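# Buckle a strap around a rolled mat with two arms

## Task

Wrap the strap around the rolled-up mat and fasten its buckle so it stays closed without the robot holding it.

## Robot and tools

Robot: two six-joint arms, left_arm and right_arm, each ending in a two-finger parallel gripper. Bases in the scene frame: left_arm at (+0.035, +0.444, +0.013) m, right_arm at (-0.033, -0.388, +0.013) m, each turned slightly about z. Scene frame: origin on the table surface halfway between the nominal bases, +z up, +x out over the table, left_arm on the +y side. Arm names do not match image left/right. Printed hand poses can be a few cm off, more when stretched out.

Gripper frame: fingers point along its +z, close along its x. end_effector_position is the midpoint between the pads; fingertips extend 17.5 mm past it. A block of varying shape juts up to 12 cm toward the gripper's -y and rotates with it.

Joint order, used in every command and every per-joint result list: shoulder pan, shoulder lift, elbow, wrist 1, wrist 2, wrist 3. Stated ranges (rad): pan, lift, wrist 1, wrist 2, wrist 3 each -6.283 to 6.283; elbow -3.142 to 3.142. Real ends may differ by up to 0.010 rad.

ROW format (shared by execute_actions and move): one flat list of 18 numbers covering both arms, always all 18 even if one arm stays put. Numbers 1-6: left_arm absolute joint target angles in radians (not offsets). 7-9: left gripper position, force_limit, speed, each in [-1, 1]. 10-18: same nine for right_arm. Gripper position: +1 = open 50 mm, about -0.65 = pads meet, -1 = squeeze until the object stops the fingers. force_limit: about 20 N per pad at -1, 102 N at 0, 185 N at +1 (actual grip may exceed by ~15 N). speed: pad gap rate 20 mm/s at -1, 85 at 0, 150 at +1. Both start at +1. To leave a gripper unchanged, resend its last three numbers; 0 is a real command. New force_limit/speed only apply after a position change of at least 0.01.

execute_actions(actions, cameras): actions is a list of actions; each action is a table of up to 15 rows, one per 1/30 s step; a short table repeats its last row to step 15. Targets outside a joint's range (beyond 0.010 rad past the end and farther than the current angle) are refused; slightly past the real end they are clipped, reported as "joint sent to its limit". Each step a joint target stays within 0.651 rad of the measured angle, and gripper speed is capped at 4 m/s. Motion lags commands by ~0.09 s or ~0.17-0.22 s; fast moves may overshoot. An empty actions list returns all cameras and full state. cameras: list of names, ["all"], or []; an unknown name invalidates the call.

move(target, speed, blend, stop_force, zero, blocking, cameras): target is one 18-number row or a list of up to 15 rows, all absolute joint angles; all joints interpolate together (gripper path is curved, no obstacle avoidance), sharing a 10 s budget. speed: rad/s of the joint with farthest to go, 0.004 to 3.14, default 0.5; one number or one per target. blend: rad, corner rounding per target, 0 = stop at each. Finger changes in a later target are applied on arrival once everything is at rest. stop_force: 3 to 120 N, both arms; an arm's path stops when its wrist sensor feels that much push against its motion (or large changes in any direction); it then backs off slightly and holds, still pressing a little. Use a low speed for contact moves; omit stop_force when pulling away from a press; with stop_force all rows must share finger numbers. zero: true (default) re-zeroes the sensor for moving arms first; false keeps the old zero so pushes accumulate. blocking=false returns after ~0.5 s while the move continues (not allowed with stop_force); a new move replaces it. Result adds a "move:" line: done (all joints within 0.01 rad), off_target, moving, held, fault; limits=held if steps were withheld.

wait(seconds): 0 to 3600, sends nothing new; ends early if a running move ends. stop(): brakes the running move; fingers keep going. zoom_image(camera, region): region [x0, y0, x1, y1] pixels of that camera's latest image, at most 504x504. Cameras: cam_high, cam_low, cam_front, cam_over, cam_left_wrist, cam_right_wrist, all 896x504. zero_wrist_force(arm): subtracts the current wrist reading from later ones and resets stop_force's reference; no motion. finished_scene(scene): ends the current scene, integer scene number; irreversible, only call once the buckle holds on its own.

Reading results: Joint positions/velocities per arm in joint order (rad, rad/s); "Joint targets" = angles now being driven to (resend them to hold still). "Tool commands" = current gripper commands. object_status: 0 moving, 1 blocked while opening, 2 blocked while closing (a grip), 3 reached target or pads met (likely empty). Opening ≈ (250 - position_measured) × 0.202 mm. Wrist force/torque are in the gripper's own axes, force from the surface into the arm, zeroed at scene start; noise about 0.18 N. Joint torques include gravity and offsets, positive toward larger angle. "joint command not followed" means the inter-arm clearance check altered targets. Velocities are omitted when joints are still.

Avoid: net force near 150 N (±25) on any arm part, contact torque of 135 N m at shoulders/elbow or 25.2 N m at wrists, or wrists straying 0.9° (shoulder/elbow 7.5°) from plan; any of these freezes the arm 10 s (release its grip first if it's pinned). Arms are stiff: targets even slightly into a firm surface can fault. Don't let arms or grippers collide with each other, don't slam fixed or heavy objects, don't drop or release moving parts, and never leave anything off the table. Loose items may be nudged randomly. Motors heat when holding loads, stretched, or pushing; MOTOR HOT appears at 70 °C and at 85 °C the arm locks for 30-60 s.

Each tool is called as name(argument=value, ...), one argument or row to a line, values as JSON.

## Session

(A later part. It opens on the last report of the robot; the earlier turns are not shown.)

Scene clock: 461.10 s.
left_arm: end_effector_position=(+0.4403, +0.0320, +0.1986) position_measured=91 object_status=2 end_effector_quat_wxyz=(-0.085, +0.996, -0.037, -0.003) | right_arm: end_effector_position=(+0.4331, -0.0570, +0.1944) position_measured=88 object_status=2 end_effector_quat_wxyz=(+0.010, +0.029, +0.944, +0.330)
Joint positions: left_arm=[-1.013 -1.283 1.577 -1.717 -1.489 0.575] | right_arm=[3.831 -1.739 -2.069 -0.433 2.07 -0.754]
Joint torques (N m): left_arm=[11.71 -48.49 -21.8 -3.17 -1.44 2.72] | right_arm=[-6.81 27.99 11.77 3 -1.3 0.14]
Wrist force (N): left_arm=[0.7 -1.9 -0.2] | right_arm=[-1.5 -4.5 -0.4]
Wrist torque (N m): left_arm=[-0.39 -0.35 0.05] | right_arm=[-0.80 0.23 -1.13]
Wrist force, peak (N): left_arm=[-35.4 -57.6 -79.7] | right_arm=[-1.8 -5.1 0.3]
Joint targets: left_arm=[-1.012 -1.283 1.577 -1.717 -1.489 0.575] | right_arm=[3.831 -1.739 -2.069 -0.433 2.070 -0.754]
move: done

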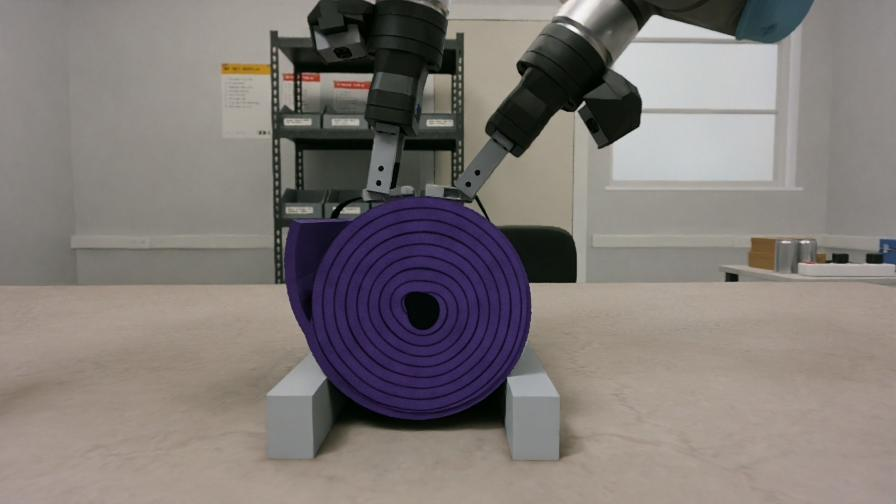

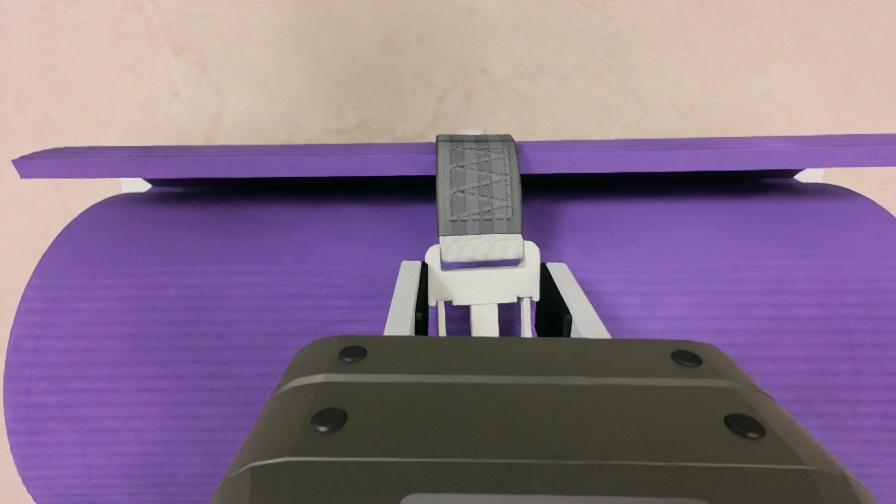

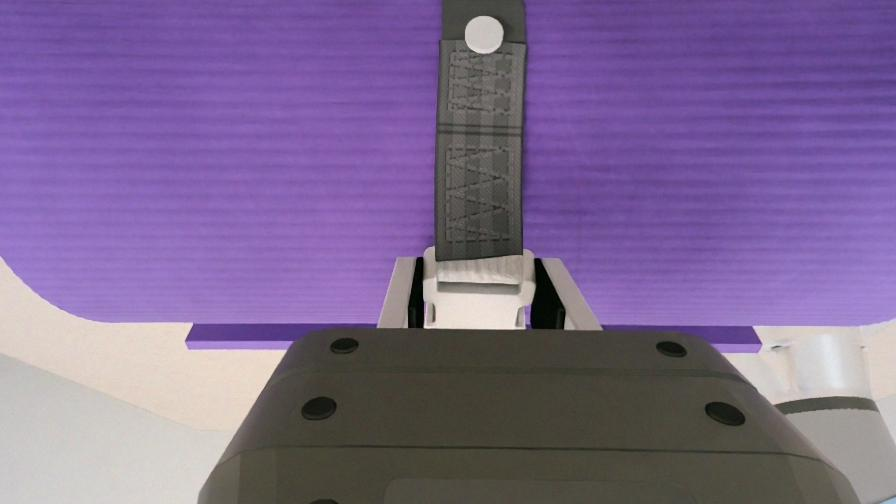

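move(
  target=[-1.0414,-1.2188,1.4731,-1.5660,-1.4390,0.5351,-1,0.1,-1,3.8313,-1.7393,-2.0686,-0.4330,2.0697,-0.7538,-1,-0.3,-1],
  speed=0.2,
)

move(
  target=[-1.0649,-1.1639,1.3975,-1.5424,-1.4451,0.5120,-1,0.1,-1,3.8313,-1.7393,-2.0686,-0.4330,2.0697,-0.7538,-1,-0.3,-1],
  speed=0.06,
  stop_force=35,
  cameras=["cam_front","cam_left_wrist"],
)

zoom_image(
  camera="cam_front",
  region=[340, 150, 500, 230],
)

Scene clock: 479.20 s.
left_arm: end_effector_position=(+0.4397, +0.0260, +0.2016) position_measured=91 object_status=2 end_effector_quat_wxyz=(-0.144, +0.989, -0.037, -0.005) | right_arm: end_effector_position=(+0.4331, -0.0570, +0.1944) position_measured=88 object_status=2 end_effector_quat_wxyz=(+0.010, +0.029, +0.944, +0.330)
Joint positions: left_arm=[-1.042 -1.219 1.473 -1.566 -1.439 0.535] | right_arm=[3.831 -1.739 -2.069 -0.433 2.07 -0.754]
Joint torques (N m): left_arm=[11.93 -51.55 -19.86 -4.16 -1.62 2.58] | right_arm=[-6.78 29.13 12.49 3.03 -1.07 0.14]
Wrist force (N): left_arm=[0.8 -1.6 -0.4] | right_arm=[-2.0 -4.6 -0.1]
Wrist torque (N m): left_arm=[-0.34 -0.36 0.08] | right_arm=[-0.78 0.28 -1.12]
Wrist force, peak (N): left_arm=[1.0 -2.8 -0.6] | right_arm=[-2.0 -5.0 0.2]
Joint targets: left_arm=[-1.041 -1.219 1.473 -1.566 -1.439 0.535] | right_arm=[3.831 -1.739 -2.069 -0.433 2.070 -0.754]
move: done

Scene clock: 481.53 s.
left_arm: end_effector_position=(+0.4384, -0.0045, +0.2006) position_measured=91 object_status=2 end_effector_quat_wxyz=(-0.144, +0.989, -0.037, -0.005) | right_arm: end_effector_position=(+0.4331, -0.0570, +0.1943) position_measured=88 object_status=2 end_effector_quat_wxyz=(+0.010, +0.029, +0.944, +0.330)
Joint positions: left_arm=[-1.065 -1.164 1.398 -1.542 -1.445 0.512] | right_arm=[3.831 -1.739 -2.069 -0.433 2.07 -0.754]
Joint torques (N m): left_arm=[5.93 -53.84 -26.4 -12.12 -1.56 2.22] | right_arm=[21.53 29.47 23.78 6.87 9.41 0.19]
Wrist force (N): left_arm=[-12.0 -25.8 5.5] | right_arm=[-12.6 -23.9 -13.6]
Wrist torque (N m): left_arm=[-0.28 -0.38 0.25] | right_arm=[-0.71 -0.16 -0.84]
Wrist force, peak (N): left_arm=[-11.6 -27.5 6.2] | right_arm=[-13.4 -26.0 -13.8]
Joint targets: left_arm=[-1.065 -1.164 1.397 -1.542 -1.445 0.512] | right_arm=[3.831 -1.739 -2.069 -0.433 2.070 -0.754]
move: done

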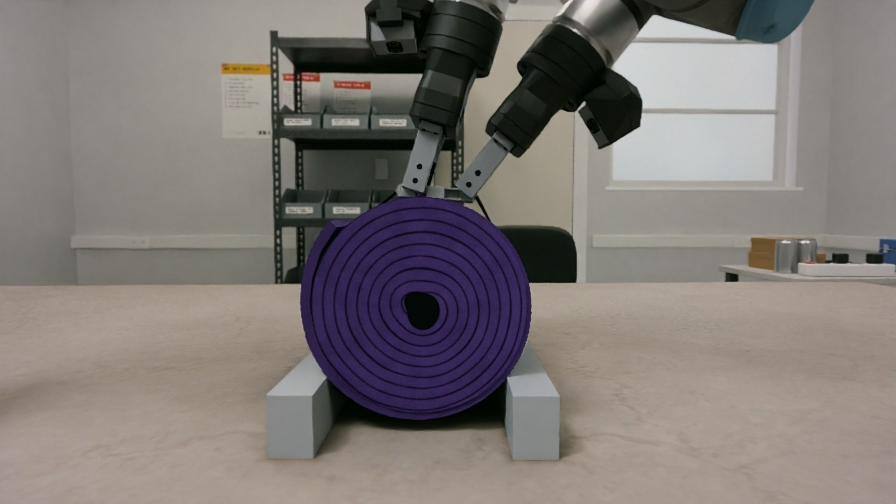

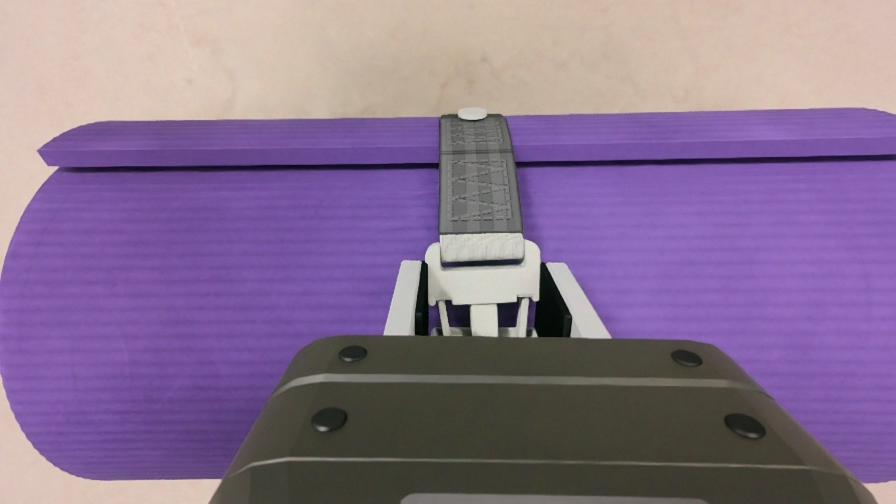

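Scaled by 3.150.

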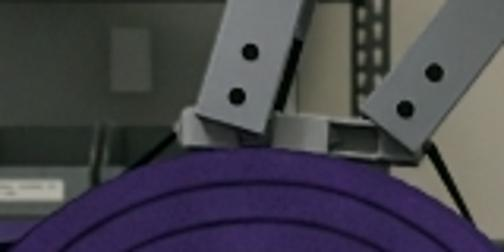

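move(
  target=[-1.0701,-1.1455,1.3734,-1.5360,-1.4464,0.5068,-1,0.1,-1,3.8313,-1.7393,-2.0686,-0.4330,2.0697,-0.7538,-1,-0.3,-1],
  speed=0.05,
  stop_force=88,
  zero=false,
  cameras=["cam_front","cam_left_wrist"],
)

zoom_image(
  camera="cam_front",
  region=[340, 150, 500, 230],
)

zoom_image(
  camera="cam_left_wrist",
  region=[350, 200, 620, 352],
)

Scene clock: 495.93 s.
left_arm: end_effector_position=(+0.4378, -0.0075, +0.1991) position_measured=91 object_status=2 end_effector_quat_wxyz=(-0.155, +0.987, -0.037, -0.009) | right_arm: end_effector_position=(+0.4331, -0.0570, +0.1944) position_measured=88 object_status=2 end_effector_quat_wxyz=(+0.010, +0.029, +0.944, +0.330)
Joint positions: left_arm=[-1.069 -1.145 1.373 -1.515 -1.443 0.507] | right_arm=[3.831 -1.739 -2.069 -0.433 2.07 -0.754]
Joint torques (N m): left_arm=[-16.18 -46.86 -28.45 -10.86 -6.93 -0.1] | right_arm=[24.9 31.03 51.83 12.85 9.35 0.21]
Wrist force (N): left_arm=[9.1 -56.0 6.2] | right_arm=[7.7 -49.4 -24.5]
Wrist torque (N m): left_arm=[-0.32 -0.23 -0.66] | right_arm=[0.03 0.41 -0.77]
Wrist force, peak (N): left_arm=[15.5 -78.2 13.3] | right_arm=[14.0 -66.4 -39.9]
Joint targets: left_arm=[-1.070 -1.145 1.373 -1.517 -1.444 0.507] | right_arm=[3.831 -1.739 -2.069 -0.433 2.070 -0.754]
Tool commands: left_gripper/position=-1.0 left_gripper/force_limit=+0.098039 left_gripper/speed=-1.0 right_gripper/position=-1.0 right_gripper/force_limit=-0.3 right_gripper/speed=-1.0
TORQUE FAULT: the wrist 1 of the left arm strayed more than 0.9 degrees from its planned motion, and that arm stopped. A torque fault puts only its own arm into a fault stop. That arm's remaining commands of this call were not run. That arm may still press on what stopped it. That arm is still stopped at the end of this call. That arm stays stopped for about 10 more seconds. Until then a move that you send moves the other arm only, and its call returns only when the move has ended. Once the stop has ended, the next robot result says so. If the stop ends while you think or write, that arm runs what you send next. While its stop runs, that arm takes no new command, but its gripper still runs the gripper command that each later call begins with. Until it ends, the stop uses up actions while you think or wait. An arm that is not stopped still takes commands.
move: fault (left_arm); left_arm: the wrist 1 is farthest, 0.021 rad from its target

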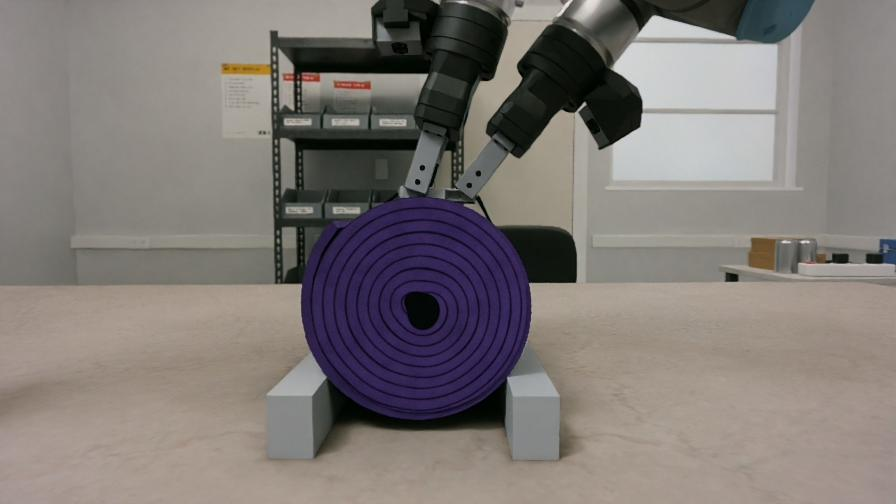

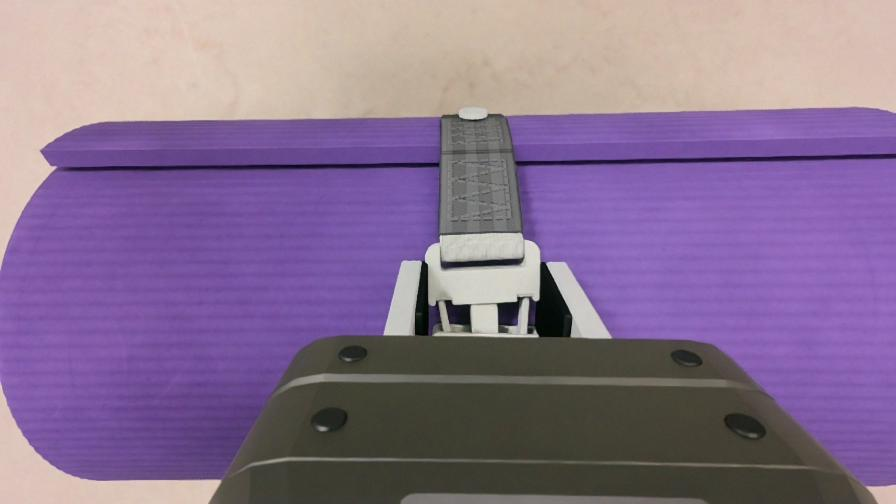

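Scaled by 3.150.

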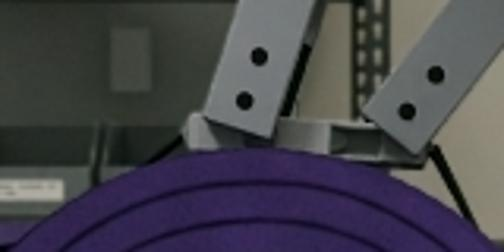

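Scaled by 1.867.

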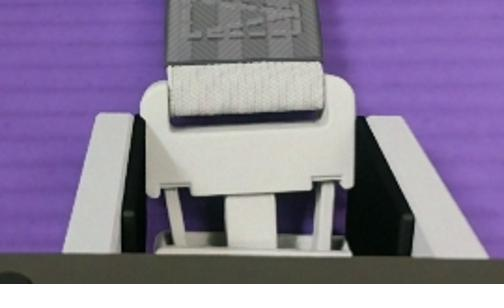

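wait(
  seconds=8,
)

move(
  target=[-1.0710,-1.1455,1.3734,-1.5360,-1.4464,0.5063,-1,0.1,-1,3.8313,-1.7393,-2.0686,-0.4330,2.0697,-0.7538,-1,-0.3,-1],
  speed=0.015,
  stop_force=75,
  zero=false,
  cameras=["cam_front","cam_left_wrist"],
)

zoom_image(
  camera="cam_left_wrist",
  region=[350, 200, 620, 352],
)

Scene clock: 515.37 s.
left_arm: end_effector_position=(+0.4378, -0.0075, +0.1991) position_measured=91 object_status=2 end_effector_quat_wxyz=(-0.155, +0.987, -0.037, -0.009) | right_arm: end_effector_position=(+0.4331, -0.0570, +0.1944) position_measured=88 object_status=2 end_effector_quat_wxyz=(+0.010, +0.029, +0.944, +0.330)
Joint positions: left_arm=[-1.069 -1.145 1.373 -1.515 -1.443 0.507] | right_arm=[3.831 -1.739 -2.069 -0.433 2.07 -0.754]
Joint torques (N m): left_arm=[-36.06 -38.47 -38.89 -14.45 -9.93 -0.06] | right_arm=[11.97 36.65 34.69 12.63 9.34 0.12]
Wrist force (N): left_arm=[8.8 -54.7 5.6] | right_arm=[7.6 -48.0 -24.0]
Wrist torque (N m): left_arm=[-0.33 -0.27 -0.65] | right_arm=[0.00 0.40 -0.77]
Wrist force, peak (N): left_arm=[9.2 -56.0 6.2] | right_arm=[7.2 -49.9 -23.7]
Joint targets: left_arm=[-1.069 -1.145 1.373 -1.515 -1.443 0.507] | right_arm=[3.831 -1.739 -2.069 -0.433 2.070 -0.754]
Tool commands: left_gripper/position=-1.0 left_gripper/force_limit=+0.098039 left_gripper/speed=-1.0 right_gripper/position=-1.0 right_gripper/force_limit=-0.3 right_gripper/speed=-1.0
TORQUE FAULT, CONTINUED: the left arm's stop, for the torque fault of the wrist 1 that an earlier result reported, is over. The rest of the stop counts as 19 of the actions that you can send in this scene. That arm's target is now where it stood when the stop ended, not its last command. That arm keeps its grip as last carried out and accepts commands again. That arm stops again at each new torque fault.
wait: 8.00 s; at rest from the start

Scene clock: 517.07 s.
left_arm: end_effector_position=(+0.4378, -0.0075, +0.1991) position_measured=91 object_status=2 end_effector_quat_wxyz=(-0.155, +0.987, -0.038, -0.008) | right_arm: end_effector_position=(+0.4331, -0.0569, +0.1944) position_measured=88 object_status=2 end_effector_quat_wxyz=(+0.010, +0.029, +0.944, +0.330)
Joint positions: left_arm=[-1.07 -1.145 1.374 -1.515 -1.44 0.506] | right_arm=[3.831 -1.739 -2.069 -0.433 2.07 -0.754]
Joint torques (N m): left_arm=[-16.42 -47.34 -28.57 -11.2 -6.91 -0.11] | right_arm=[24.3 36.89 47.87 13.3 9.33 0.18]
Wrist force (N): left_arm=[8.8 -56.1 7.5] | right_arm=[6.2 -50.3 -24.2]
Wrist torque (N m): left_arm=[-0.32 -0.31 -0.66] | right_arm=[0.03 0.31 -0.76]
Wrist force, peak (N): left_arm=[17.3 -79.8 14.4] | right_arm=[14.9 -68.1 -40.4]
Joint targets: left_arm=[-1.071 -1.145 1.373 -1.517 -1.442 0.506] | right_arm=[3.831 -1.739 -2.069 -0.433 2.070 -0.754]
Tool commands: left_gripper/position=-1.0 left_gripper/force_limit=+0.098039 left_gripper/speed=-1.0 right_gripper/position=-1.0 right_gripper/force_limit=-0.3 right_gripper/speed=-1.0
TORQUE FAULT: the wrist 1 of the left arm strayed more than 0.9 degrees from its planned motion, and that arm stopped. A torque fault puts only its own arm into a fault stop. That arm's remaining commands of this call were not run. That arm may still press on what stopped it. That arm is still stopped at the end of this call. That arm stays stopped for about 10 more seconds. Until then a move that you send moves the other arm only, and its call returns only when the move has ended. Once the stop has ended, the next robot result says so. If the stop ends while you think or write, that arm runs what you send next. While its stop runs, that arm takes no new command, but its gripper still runs the gripper command that each later call begins with. Until it ends, the stop uses up actions while you think or wait. An arm that is not stopped still takes commands.
move: fault (left_arm); left_arm: the wrist 1 is farthest, 0.021 rad from its target

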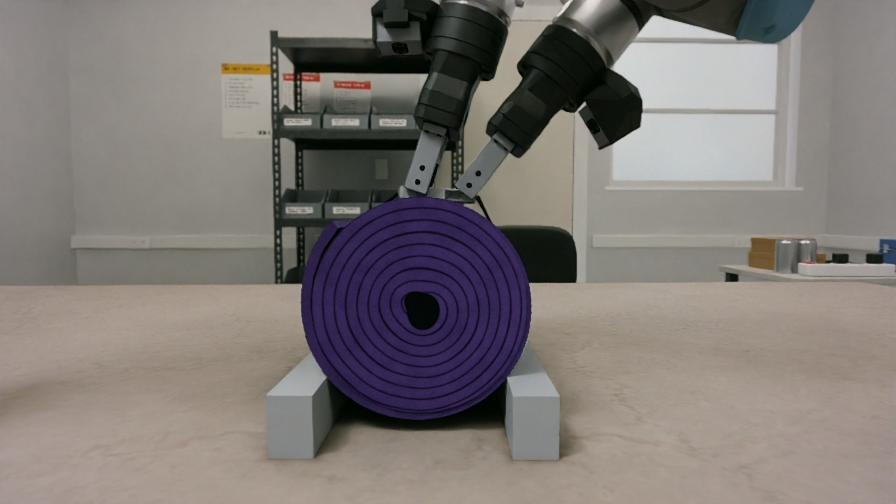

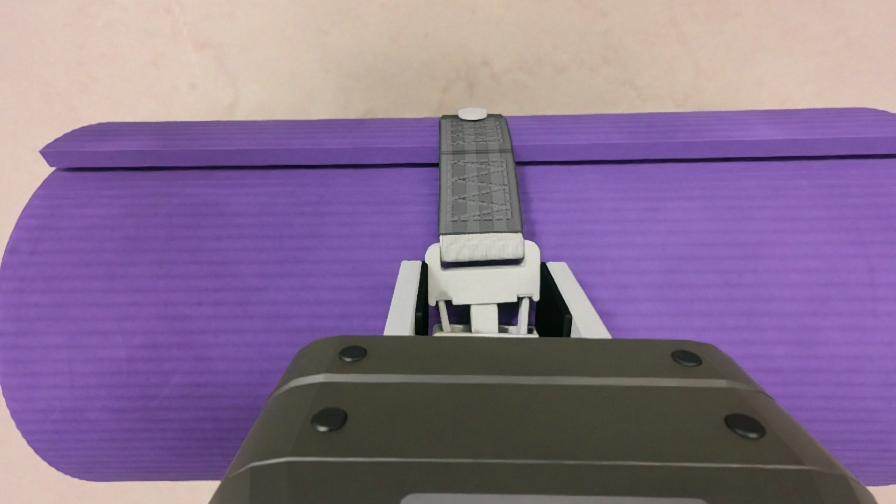

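Scaled by 1.867.

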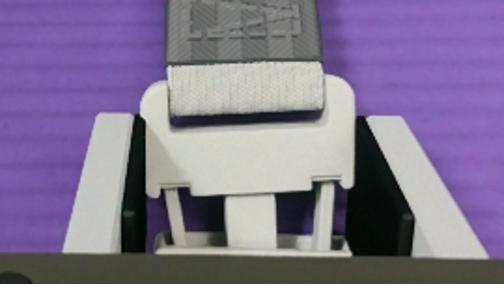

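wait(
  seconds=4,
)

move(
  target=[-1.0653,-1.1600,1.3940,-1.5400,-1.4440,0.5114,-1,0.1,-1,3.8313,-1.7393,-2.0686,-0.4330,2.0697,-0.7538,-1,-0.3,-1],
  speed=0.1,
  cameras=["cam_left_wrist"],
)

Scene clock: 549.93 s.
left_arm: end_effector_position=(+0.4378, -0.0075, +0.1991) position_measured=91 object_status=2 end_effector_quat_wxyz=(-0.155, +0.987, -0.038, -0.008) | right_arm: end_effector_position=(+0.4331, -0.0570, +0.1944) position_measured=88 object_status=2 end_effector_quat_wxyz=(+0.010, +0.029, +0.944, +0.330)
Joint positions: left_arm=[-1.07 -1.145 1.374 -1.515 -1.44 0.506] | right_arm=[3.831 -1.739 -2.069 -0.433 2.07 -0.754]
Joint torques (N m): left_arm=[-36.73 -46.62 -38.98 -15.59 -9.14 -0.06] | right_arm=[12.41 41.73 33.3 14.12 9.13 0]
Wrist force (N): left_arm=[8.6 -54.6 6.4] | right_arm=[7.0 -48.5 -23.8]
Wrist torque (N m): left_arm=[-0.30 -0.29 -0.67] | right_arm=[0.01 0.34 -0.76]
Wrist force, peak (N): left_arm=[8.0 -56.2 6.2] | right_arm=[6.6 -49.4 -25.1]
Joint targets: left_arm=[-1.070 -1.145 1.374 -1.515 -1.440 0.506] | right_arm=[3.831 -1.739 -2.069 -0.433 2.070 -0.754]
Tool commands: left_gripper/position=-1.0 left_gripper/force_limit=+0.098039 left_gripper/speed=-1.0 right_gripper/position=-1.0 right_gripper/force_limit=-0.3 right_gripper/speed=-1.0
TORQUE FAULT, CONTINUED: the left arm's stop, for the torque fault of the wrist 1 that an earlier result reported, is over. The rest of the stop counts as 19 of the actions that you can send in this scene. That arm's target is now where it stood when the stop ended, not its last command. That arm keeps its grip as last carried out and accepts commands again. That arm stops again at each new torque fault.
wait: 4.00 s; at rest from the start

Scene clock: 550.47 s.
left_arm: end_effector_position=(+0.4387, -0.0053, +0.1998) position_measured=91 object_status=2 end_effector_quat_wxyz=(-0.146, +0.989, -0.037, -0.006) end_effector_velocity=(+0.000, +0.001, +0.000) end_effector_angular_velocity=(+0.008, +0.002, -0.001) | right_arm: end_effector_position=(+0.4331, -0.0570, +0.1944) position_measured=88 object_status=2 end_effector_quat_wxyz=(+0.010, +0.029, +0.944, +0.330)
Joint positions: left_arm=[-1.065 -1.16 1.394 -1.54 -1.444 0.512] | right_arm=[3.831 -1.739 -2.069 -0.433 2.07 -0.754]
Joint velocities: left_arm=[0 0.004 -0.005 0.008 0.002 0] | right_arm=[within noise]
Joint torques (N m): left_arm=[6.05 -37.93 -33.85 -3.32 2.3 0.46] | right_arm=[13.33 40.89 32.92 4.49 5.93 0]
Wrist force (N): left_arm=[-6.7 -15.3 -0.7] | right_arm=[-7.4 -16.7 -4.2]
Wrist torque (N m): left_arm=[-0.42 -0.31 -0.21] | right_arm=[-0.75 -0.03 -0.71]
Wrist force, peak (N): left_arm=[8.3 -55.3 6.4] | right_arm=[7.1 -48.6 -25.0]
Joint targets: left_arm=[-1.065 -1.160 1.394 -1.540 -1.444 0.511] | right_arm=[3.831 -1.739 -2.069 -0.433 2.070 -0.754]
move: done

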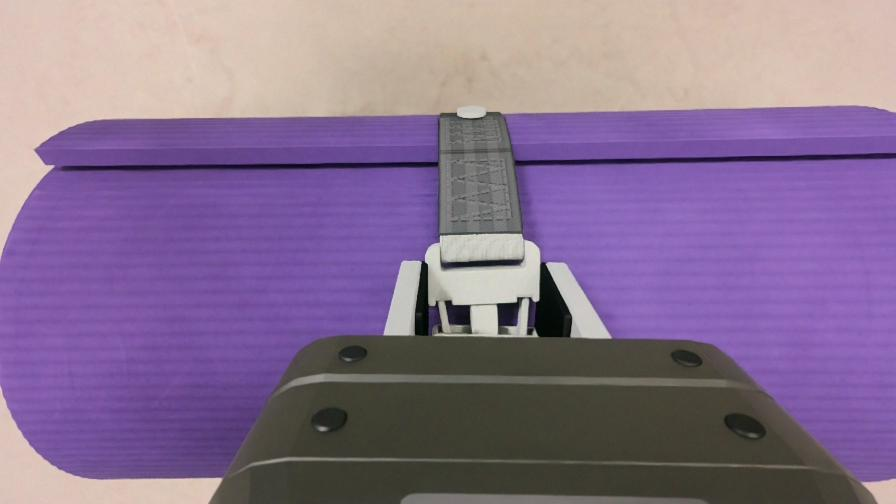

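move(
  target=[
    [-1.0653,-1.1600,1.3940,-1.5400,-1.4440,0.5114,0.6,0.1,-1,3.8313,-1.7393,-2.0686,-0.4330,2.0697,-0.7538,-1,-0.3,-1],
    [-0.9432,-1.3782,1.8081,-2.2114,-1.7057,0.6312,0.6,0.1,-1,3.8313,-1.7393,-2.0686,-0.4330,2.0697,-0.7538,-1,-0.3,-1],
  ],
  speed=0.4,
  cameras=["cam_front","cam_left_wrist"],
)

zoom_image(
  camera="cam_front",
  region=[340, 150, 500, 230],
)

zoom_image(
  camera="cam_left_wrist",
  region=[350, 200, 620, 352],
)

Scene clock: 557.87 s.
left_arm: end_effector_position=(+0.4386, +0.0032, +0.1987) position_measured=63 object_status=3 end_effector_quat_wxyz=(+0.124, +0.992, -0.035, +0.004) | right_arm: end_effector_position=(+0.4331, -0.0570, +0.1944) position_measured=88 object_status=2 end_effector_quat_wxyz=(+0.010, +0.029, +0.944, +0.330)
Joint positions: left_arm=[-0.943 -1.378 1.808 -2.211 -1.706 0.631] | right_arm=[3.831 -1.739 -2.069 -0.433 2.07 -0.754]
Joint torques (N m): left_arm=[-8.72 -29.79 -20.8 -3.82 1.18 -2.58] | right_arm=[6.03 29.28 16.47 4.26 3.65 0.06]
Wrist force (N): left_arm=[0.1 -2.6 0.3] | right_arm=[-1.1 -6.0 0.8]
Wrist torque (N m): left_arm=[-0.48 -0.26 -0.13] | right_arm=[-0.99 0.17 -1.14]
Wrist force, peak (N): left_arm=[-9.9 -13.7 -1.2] | right_arm=[-9.5 -17.7 -3.3]
Joint targets: left_arm=[-0.943 -1.378 1.808 -2.211 -1.706 0.631] | right_arm=[3.831 -1.739 -2.069 -0.433 2.070 -0.754]
move: done

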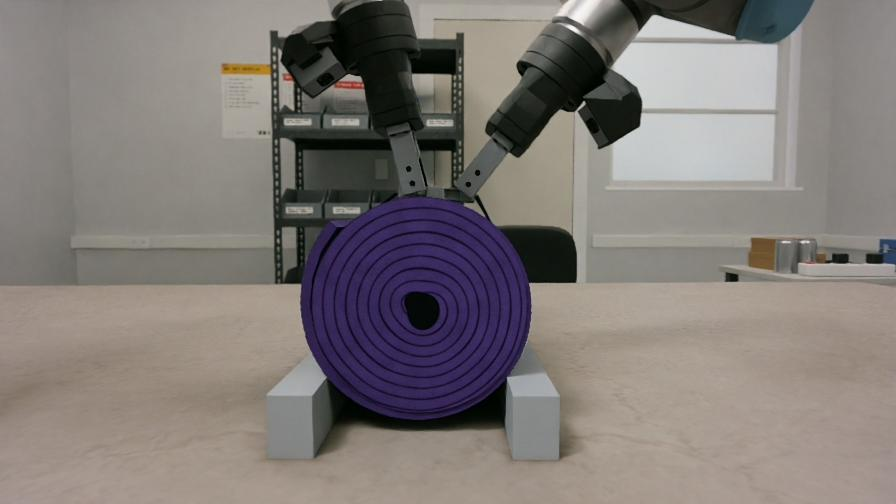

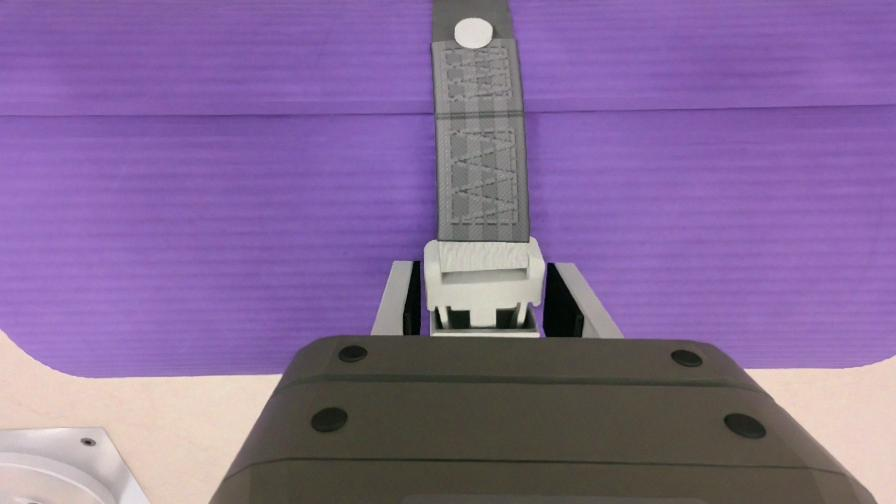

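Scaled by 3.150.

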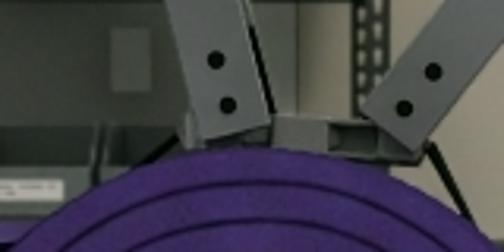

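Scaled by 1.867.

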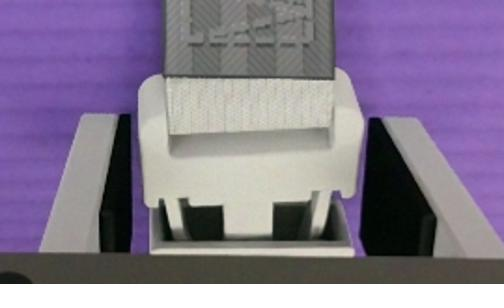

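move(
  target=[
    [-0.9366,-1.3871,1.8188,-2.2124,-1.7071,0.6376,0.6,0.1,-1,3.8313,-1.7393,-2.0686,-0.4330,2.0697,-0.7538,-1,-0.3,-1],
    [-0.9366,-1.3871,1.8188,-2.2124,-1.7071,0.6376,-1,0.3,-1,3.8313,-1.7393,-2.0686,-0.4330,2.0697,-0.7538,-1,-0.3,-1],
  ],
  speed=0.2,
)

move(
  target=[-0.9492,-1.3701,1.7983,-2.2104,-1.7044,0.6254,-1,0.3,-1,3.8313,-1.7393,-2.0686,-0.4330,2.0697,-0.7538,-1,-0.3,-1],
  speed=0.02,
  stop_force=88,
  cameras=["cam_front","cam_left_wrist"],
)

zoom_image(
  camera="cam_front",
  region=[340, 150, 500, 230],
)

zoom_image(
  camera="cam_left_wrist",
  region=[350, 200, 620, 352],
)

Scene clock: 567.60 s.
left_arm: end_effector_position=(+0.4388, +0.0091, +0.1987) position_measured=90 object_status=2 end_effector_quat_wxyz=(+0.124, +0.992, -0.035, +0.004) | right_arm: end_effector_position=(+0.4331, -0.0570, +0.1944) position_measured=88 object_status=2 end_effector_quat_wxyz=(+0.010, +0.029, +0.944, +0.330)
Joint positions: left_arm=[-0.937 -1.387 1.819 -2.212 -1.707 0.638] | right_arm=[3.831 -1.739 -2.069 -0.433 2.07 -0.754]
Joint torques (N m): left_arm=[-9.15 -26.85 -30.09 -1.13 1.44 -2.16] | right_arm=[6.22 20.88 16.35 3.4 3.1 0.02]
Wrist force (N): left_arm=[0.5 -3.2 -0.2] | right_arm=[0.0 -6.0 -0.1]
Wrist torque (N m): left_arm=[-0.50 -0.23 -0.27] | right_arm=[-0.99 0.08 -1.07]
Wrist force, peak (N): left_arm=[-1.3 -3.8 0.4] | right_arm=[-2.3 -7.1 0.3]
Joint targets: left_arm=[-0.937 -1.387 1.819 -2.212 -1.707 0.638] | right_arm=[3.831 -1.739 -2.069 -0.433 2.070 -0.754]
move: done

Scene clock: 569.43 s.
left_arm: end_effector_position=(+0.4385, -0.0012, +0.1980) position_measured=90 object_status=2 end_effector_quat_wxyz=(+0.122, +0.992, -0.034, +0.005) | right_arm: end_effector_position=(+0.4332, -0.0570, +0.1943) position_measured=88 object_status=2 end_effector_quat_wxyz=(+0.010, +0.029, +0.944, +0.330)
Joint positions: left_arm=[-0.949 -1.37 1.798 -2.207 -1.701 0.625] | right_arm=[3.831 -1.739 -2.069 -0.433 2.069 -0.754]
Joint torques (N m): left_arm=[-23.06 -29.98 -36.53 -17.83 -11.86 -1.74] | right_arm=[40.71 24.7 53.14 13.38 11.83 -0.07]
Wrist force (N): left_arm=[-1.8 -76.1 -23.4] | right_arm=[-2.5 -66.6 -40.5]
Wrist torque (N m): left_arm=[-0.18 -0.22 -0.18] | right_arm=[0.08 -0.01 -0.96]
Wrist force, peak (N): left_arm=[-0.7 -88.9 -23.4] | right_arm=[-1.5 -74.4 -50.7]
Joint targets: left_arm=[-0.949 -1.370 1.798 -2.209 -1.703 0.625] | right_arm=[3.831 -1.739 -2.069 -0.433 2.070 -0.754]
move: contact (left_arm)

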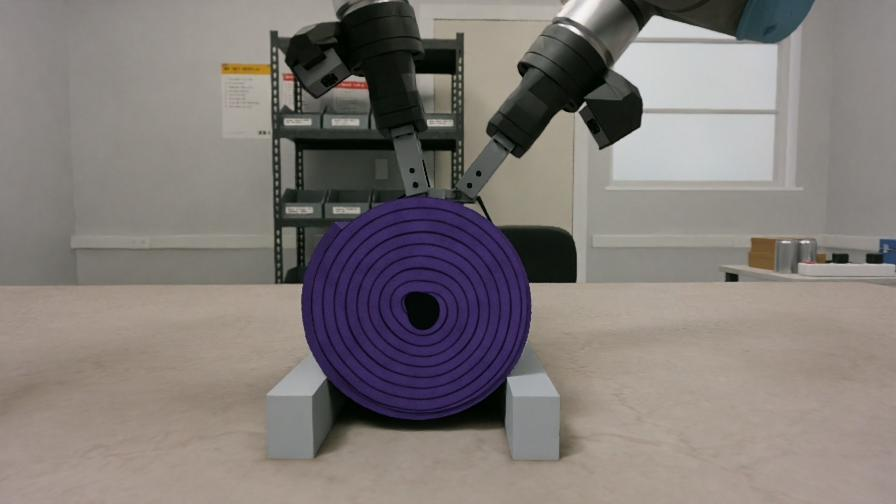

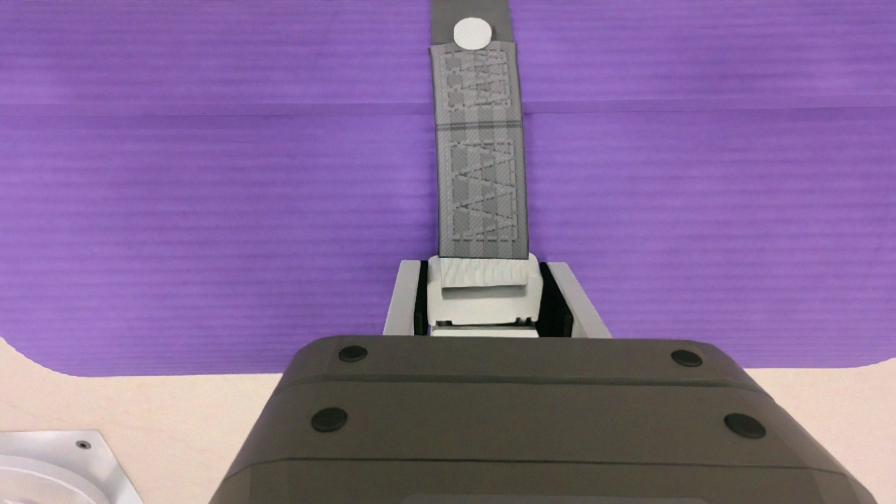

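Scaled by 3.150.

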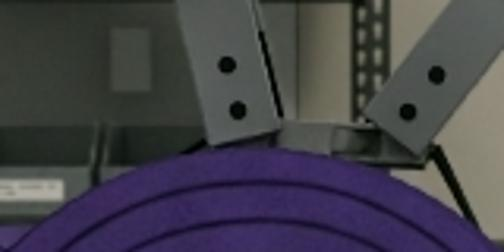

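Scaled by 1.867.

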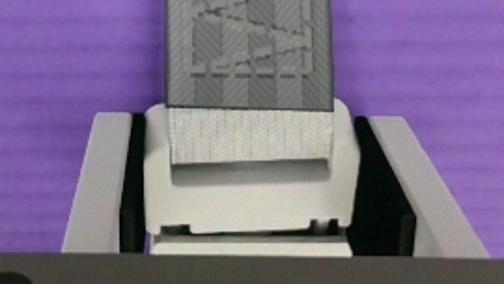

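move(
  target=[-0.9410,-1.3813,1.8118,-2.2118,-1.7062,0.6333,-1,0.3,-1,3.8313,-1.7393,-2.0686,-0.4330,2.0697,-0.7538,-1,-0.3,-1],
  speed=0.03,
  stop_force=115,
  cameras=["cam_left_wrist"],
)

zoom_image(
  camera="cam_left_wrist",
  region=[350, 200, 620, 352],
)

Scene clock: 574.60 s.
left_arm: end_effector_position=(+0.4386, +0.0051, +0.1987) position_measured=90 object_status=2 end_effector_quat_wxyz=(+0.124, +0.992, -0.035, +0.004) | right_arm: end_effector_position=(+0.4331, -0.0570, +0.1944) position_measured=88 object_status=2 end_effector_quat_wxyz=(+0.010, +0.029, +0.944, +0.330)
Joint positions: left_arm=[-0.941 -1.381 1.812 -2.212 -1.706 0.633] | right_arm=[3.831 -1.739 -2.069 -0.433 2.07 -0.754]
Joint torques (N m): left_arm=[4.63 -29.29 -29.39 0.43 2.55 -2.56] | right_arm=[-11.92 31.51 9.68 2.45 -2.89 0.02]
Wrist force (N): left_arm=[1.6 4.2 4.4] | right_arm=[-2.1 1.2 4.8]
Wrist torque (N m): left_arm=[-0.38 -0.24 -0.21] | right_arm=[-0.98 0.48 -1.15]
Wrist force, peak (N): left_arm=[-2.1 -76.0 -24.0] | right_arm=[-2.8 -67.2 -39.9]
Joint targets: left_arm=[-0.941 -1.381 1.812 -2.212 -1.706 0.633] | right_arm=[3.831 -1.739 -2.069 -0.433 2.070 -0.754]
move: done

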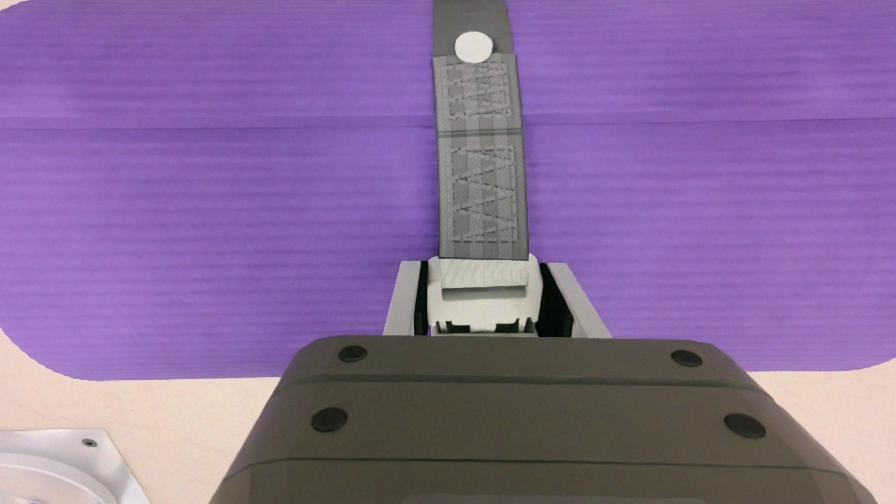

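Scaled by 1.867.

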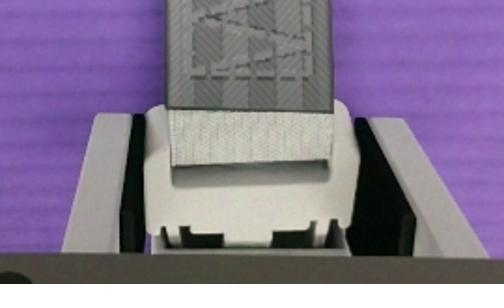

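move(
  target=[-0.9530,-1.3650,1.7921,-2.2098,-1.7036,0.6217,-1,0.3,-1,3.8313,-1.7393,-2.0686,-0.4330,2.0697,-0.7538,-1,-0.3,-1],
  speed=0.03,
  stop_force=104,
  cameras=["cam_left_wrist","cam_front"],
)

zoom_image(
  camera="cam_left_wrist",
  region=[350, 200, 620, 352],
)

Scene clock: 579.60 s.
left_arm: end_effector_position=(+0.4385, -0.0037, +0.1974) position_measured=90 object_status=2 end_effector_quat_wxyz=(+0.120, +0.992, -0.034, +0.005) | right_arm: end_effector_position=(+0.4334, -0.0572, +0.1941) position_measured=88 object_status=2 end_effector_quat_wxyz=(+0.011, +0.029, +0.944, +0.329)
Joint positions: left_arm=[-0.953 -1.365 1.792 -2.203 -1.697 0.622] | right_arm=[3.831 -1.739 -2.069 -0.433 2.068 -0.754]
Joint torques (N m): left_arm=[-27.45 -39.34 -39.69 -18.05 -11.88 2.73] | right_arm=[43.66 40.93 55.45 16.03 11.95 -0.08]
Wrist force (N): left_arm=[-0.5 -84.4 -24.6] | right_arm=[-3.9 -73.1 -44.7]
Wrist torque (N m): left_arm=[-0.11 -0.12 -0.17] | right_arm=[0.12 0.43 -0.95]
Wrist force, peak (N): left_arm=[-2.4 -87.7 -27.7] | right_arm=[-4.4 -76.4 -47.8]
Joint targets: left_arm=[-0.953 -1.365 1.792 -2.210 -1.704 0.622] | right_arm=[3.831 -1.739 -2.069 -0.433 2.070 -0.754]
move: done
Images, in order (width x height): cam_front 896x504, cam_left_wrist 896x504.

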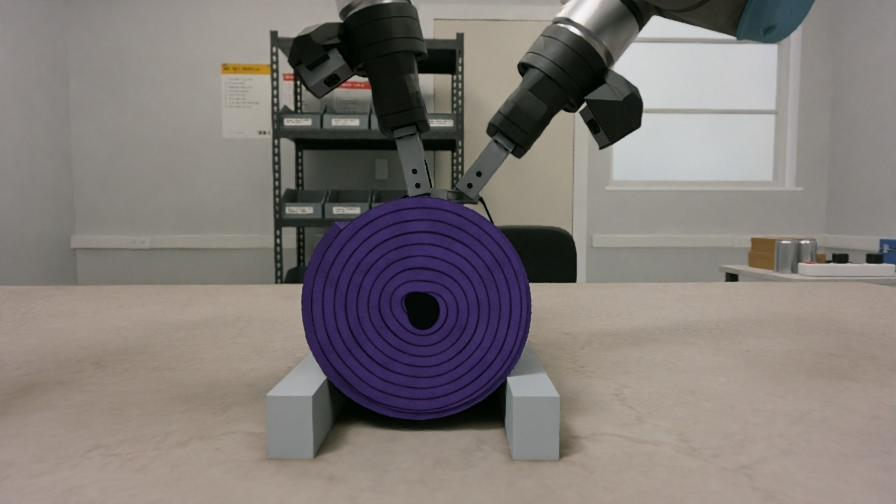

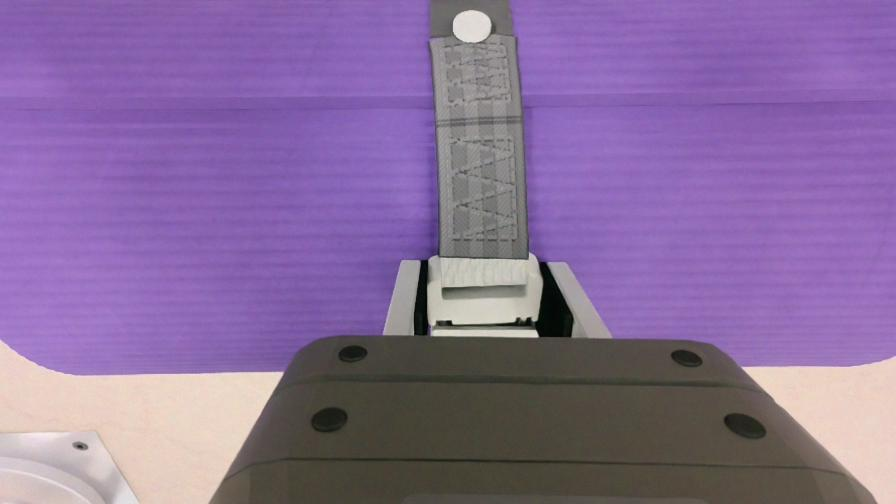

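Scaled by 1.867.

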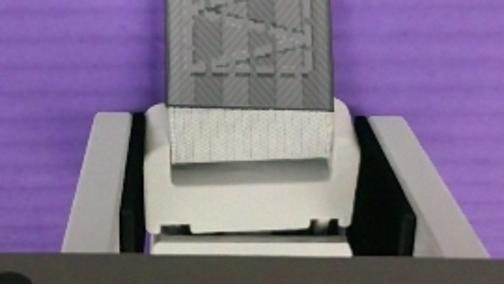

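move(
  target=[
    [-0.9470,-1.3731,1.8019,-2.2108,-1.7049,0.6275,-1,0.3,-1,3.8313,-1.7393,-2.0686,-0.4330,2.0697,-0.7538,-1,-0.3,-1],
    [-0.9470,-1.3731,1.8019,-2.2108,-1.7049,0.6275,0.6,0.3,-1,3.8313,-1.7393,-2.0686,-0.4330,2.0697,-0.7538,-1,-0.3,-1],
    [-0.9407,-1.3816,1.8122,-2.2118,-1.7062,0.6336,0.6,0.3,-1,3.8313,-1.7393,-2.0686,-0.4330,2.0697,-0.7538,-1,-0.3,-1],
    [-0.9407,-1.3816,1.8122,-2.2118,-1.7062,0.6336,-1,0.35,-1,3.8313,-1.7393,-2.0686,-0.4330,2.0697,-0.7538,-1,-0.3,-1],
  ],
  speed=0.1,
)

move(
  target=[-0.9482,-1.3714,1.7999,-2.2106,-1.7046,0.6263,-1,0.35,-1,3.8313,-1.7393,-2.0686,-0.4330,2.0697,-0.7538,-1,-0.3,-1],
  speed=0.03,
  stop_force=95,
  cameras=["cam_left_wrist","cam_front"],
)

zoom_image(
  camera="cam_left_wrist",
  region=[350, 200, 620, 352],
)

zoom_image(
  camera="cam_front",
  region=[340, 150, 500, 230],
)

Scene clock: 598.37 s.
left_arm: end_effector_position=(+0.4387, +0.0054, +0.1987) position_measured=92 object_status=2 end_effector_quat_wxyz=(+0.124, +0.992, -0.035, +0.004) | right_arm: end_effector_position=(+0.4331, -0.0570, +0.1943) position_measured=88 object_status=2 end_effector_quat_wxyz=(+0.010, +0.029, +0.944, +0.330)
Joint positions: left_arm=[-0.941 -1.382 1.812 -2.212 -1.706 0.634] | right_arm=[3.831 -1.739 -2.069 -0.433 2.07 -0.754]
Joint torques (N m): left_arm=[-11.29 -27.59 -29.91 -4.62 0.83 -2.41] | right_arm=[-8.8 18.91 15.49 5.81 -1.64 -0.09]
Wrist force (N): left_arm=[3.3 -4.1 0.2] | right_arm=[1.3 -6.6 2.3]
Wrist torque (N m): left_arm=[-0.52 -0.03 -0.31] | right_arm=[-1.07 0.44 -1.14]
Wrist force, peak (N): left_arm=[-1.3 -84.1 -26.1] | right_arm=[-3.9 -73.2 -44.6]
Joint targets: left_arm=[-0.941 -1.382 1.812 -2.212 -1.706 0.634] | right_arm=[3.831 -1.739 -2.069 -0.433 2.070 -0.754]
move: done

Scene clock: 599.90 s.
left_arm: end_effector_position=(+0.4382, -0.0011, +0.1984) position_measured=92 object_status=2 end_effector_quat_wxyz=(+0.124, +0.992, -0.035, +0.004) | right_arm: end_effector_position=(+0.4332, -0.0571, +0.1943) position_measured=88 object_status=2 end_effector_quat_wxyz=(+0.010, +0.029, +0.944, +0.330)
Joint positions: left_arm=[-0.948 -1.371 1.8 -2.209 -1.704 0.626] | right_arm=[3.831 -1.739 -2.069 -0.433 2.069 -0.754]
Joint torques (N m): left_arm=[-36.94 -42.26 -43.03 -18.11 -11.87 2.04] | right_arm=[45.14 23.75 49.39 12.56 11.82 -0.02]
Wrist force (N): left_arm=[-11.4 -82.1 -21.2] | right_arm=[-12.4 -67.4 -45.6]
Wrist torque (N m): left_arm=[0.07 -0.31 0.50] | right_arm=[0.00 0.35 -1.20]
Wrist force, peak (N): left_arm=[-12.1 -81.8 -22.0] | right_arm=[-12.7 -67.9 -45.1]
Joint targets: left_arm=[-0.948 -1.371 1.800 -2.211 -1.705 0.626] | right_arm=[3.831 -1.739 -2.069 -0.433 2.070 -0.754]
move: done
Images, in order (width x height): cam_front 896x504, cam_left_wrist 896x504.

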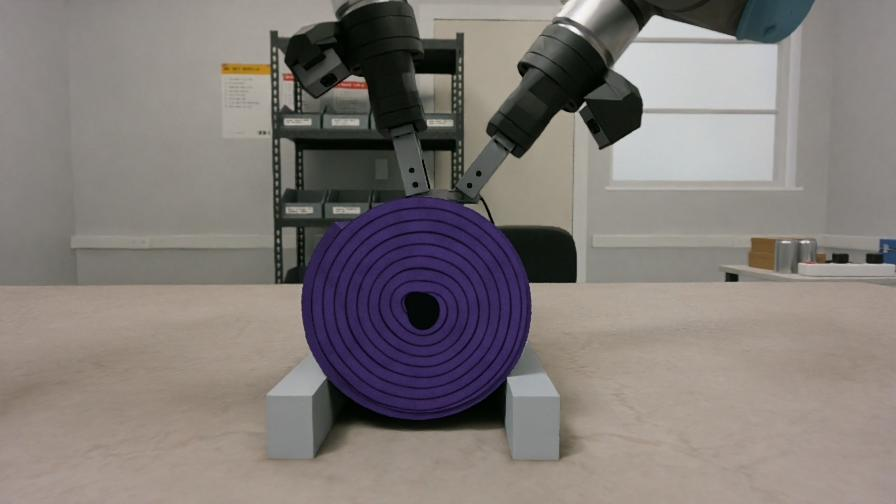

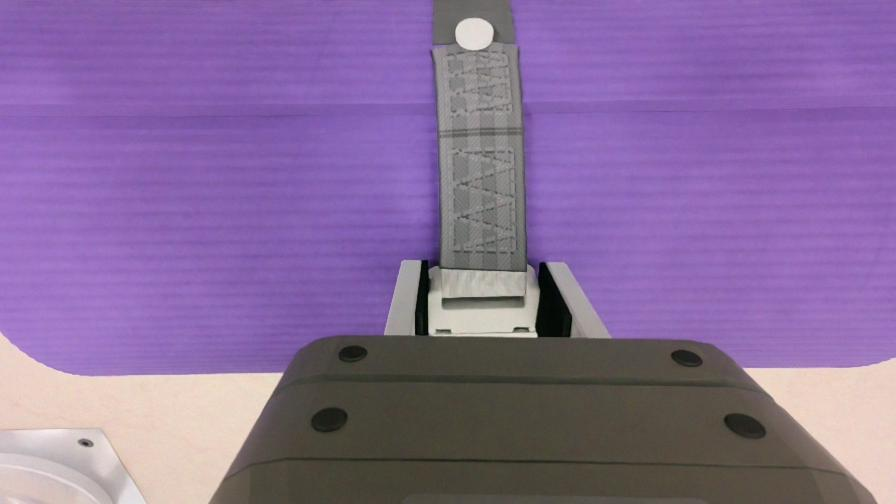

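Scaled by 1.867.

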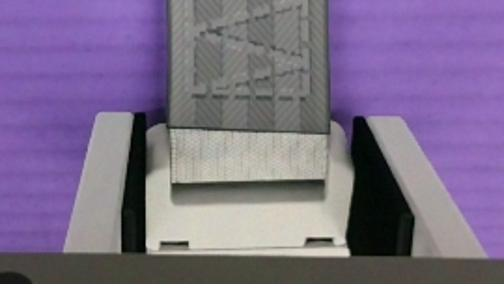

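Scaled by 3.150.

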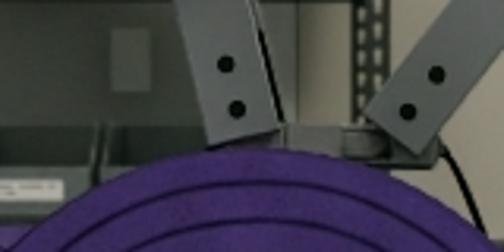

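move(
  target=[-0.9417,-1.3803,1.8106,-2.2116,-1.7060,0.6327,-1,0.35,-1,3.8313,-1.7393,-2.0686,-0.4330,2.0697,-0.7538,-1,-0.3,-1],
  speed=0.03,
  stop_force=112,
  cameras=["cam_left_wrist"],
)

zoom_image(
  camera="cam_left_wrist",
  region=[350, 200, 620, 352],
)

Scene clock: 605.23 s.
left_arm: end_effector_position=(+0.4385, +0.0044, +0.1988) position_measured=92 object_status=2 end_effector_quat_wxyz=(+0.125, +0.992, -0.035, +0.004) | right_arm: end_effector_position=(+0.4331, -0.0570, +0.1944) position_measured=88 object_status=2 end_effector_quat_wxyz=(+0.010, +0.029, +0.944, +0.330)
Joint positions: left_arm=[-0.942 -1.38 1.811 -2.212 -1.706 0.633] | right_arm=[3.831 -1.739 -2.069 -0.433 2.07 -0.754]
Joint torques (N m): left_arm=[19.15 -40.85 -15.61 0.07 3.52 0.02] | right_arm=[-23.94 37.26 0.84 -1.32 -6.78 -0.06]
Wrist force (N): left_arm=[-1.9 32.7 10.8] | right_arm=[-2.8 26.3 22.0]
Wrist torque (N m): left_arm=[-0.37 -0.23 0.08] | right_arm=[-1.21 0.48 -1.27]
Wrist force, peak (N): left_arm=[-11.9 -81.9 -22.0] | right_arm=[-12.4 -67.9 -45.3]
Joint targets: left_arm=[-0.942 -1.380 1.811 -2.212 -1.706 0.633] | right_arm=[3.831 -1.739 -2.069 -0.433 2.070 -0.754]
move: contact (left_arm)

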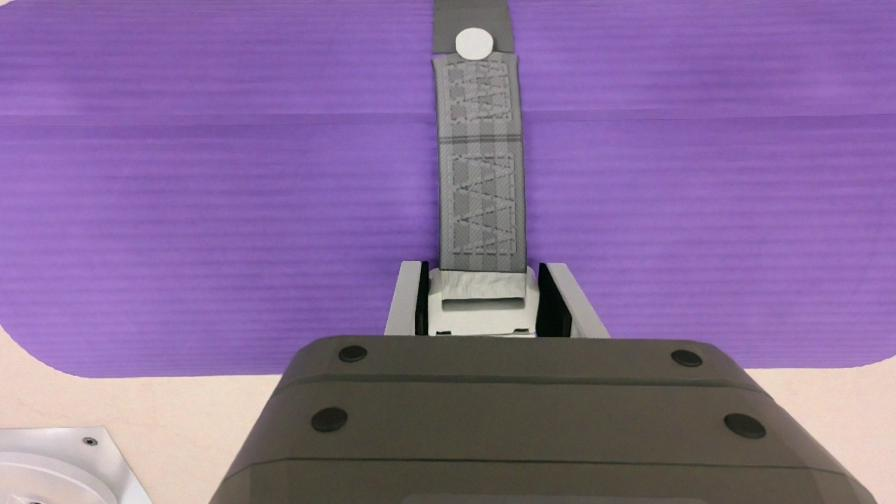

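Scaled by 1.867.

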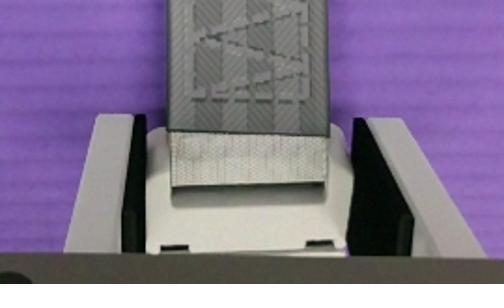

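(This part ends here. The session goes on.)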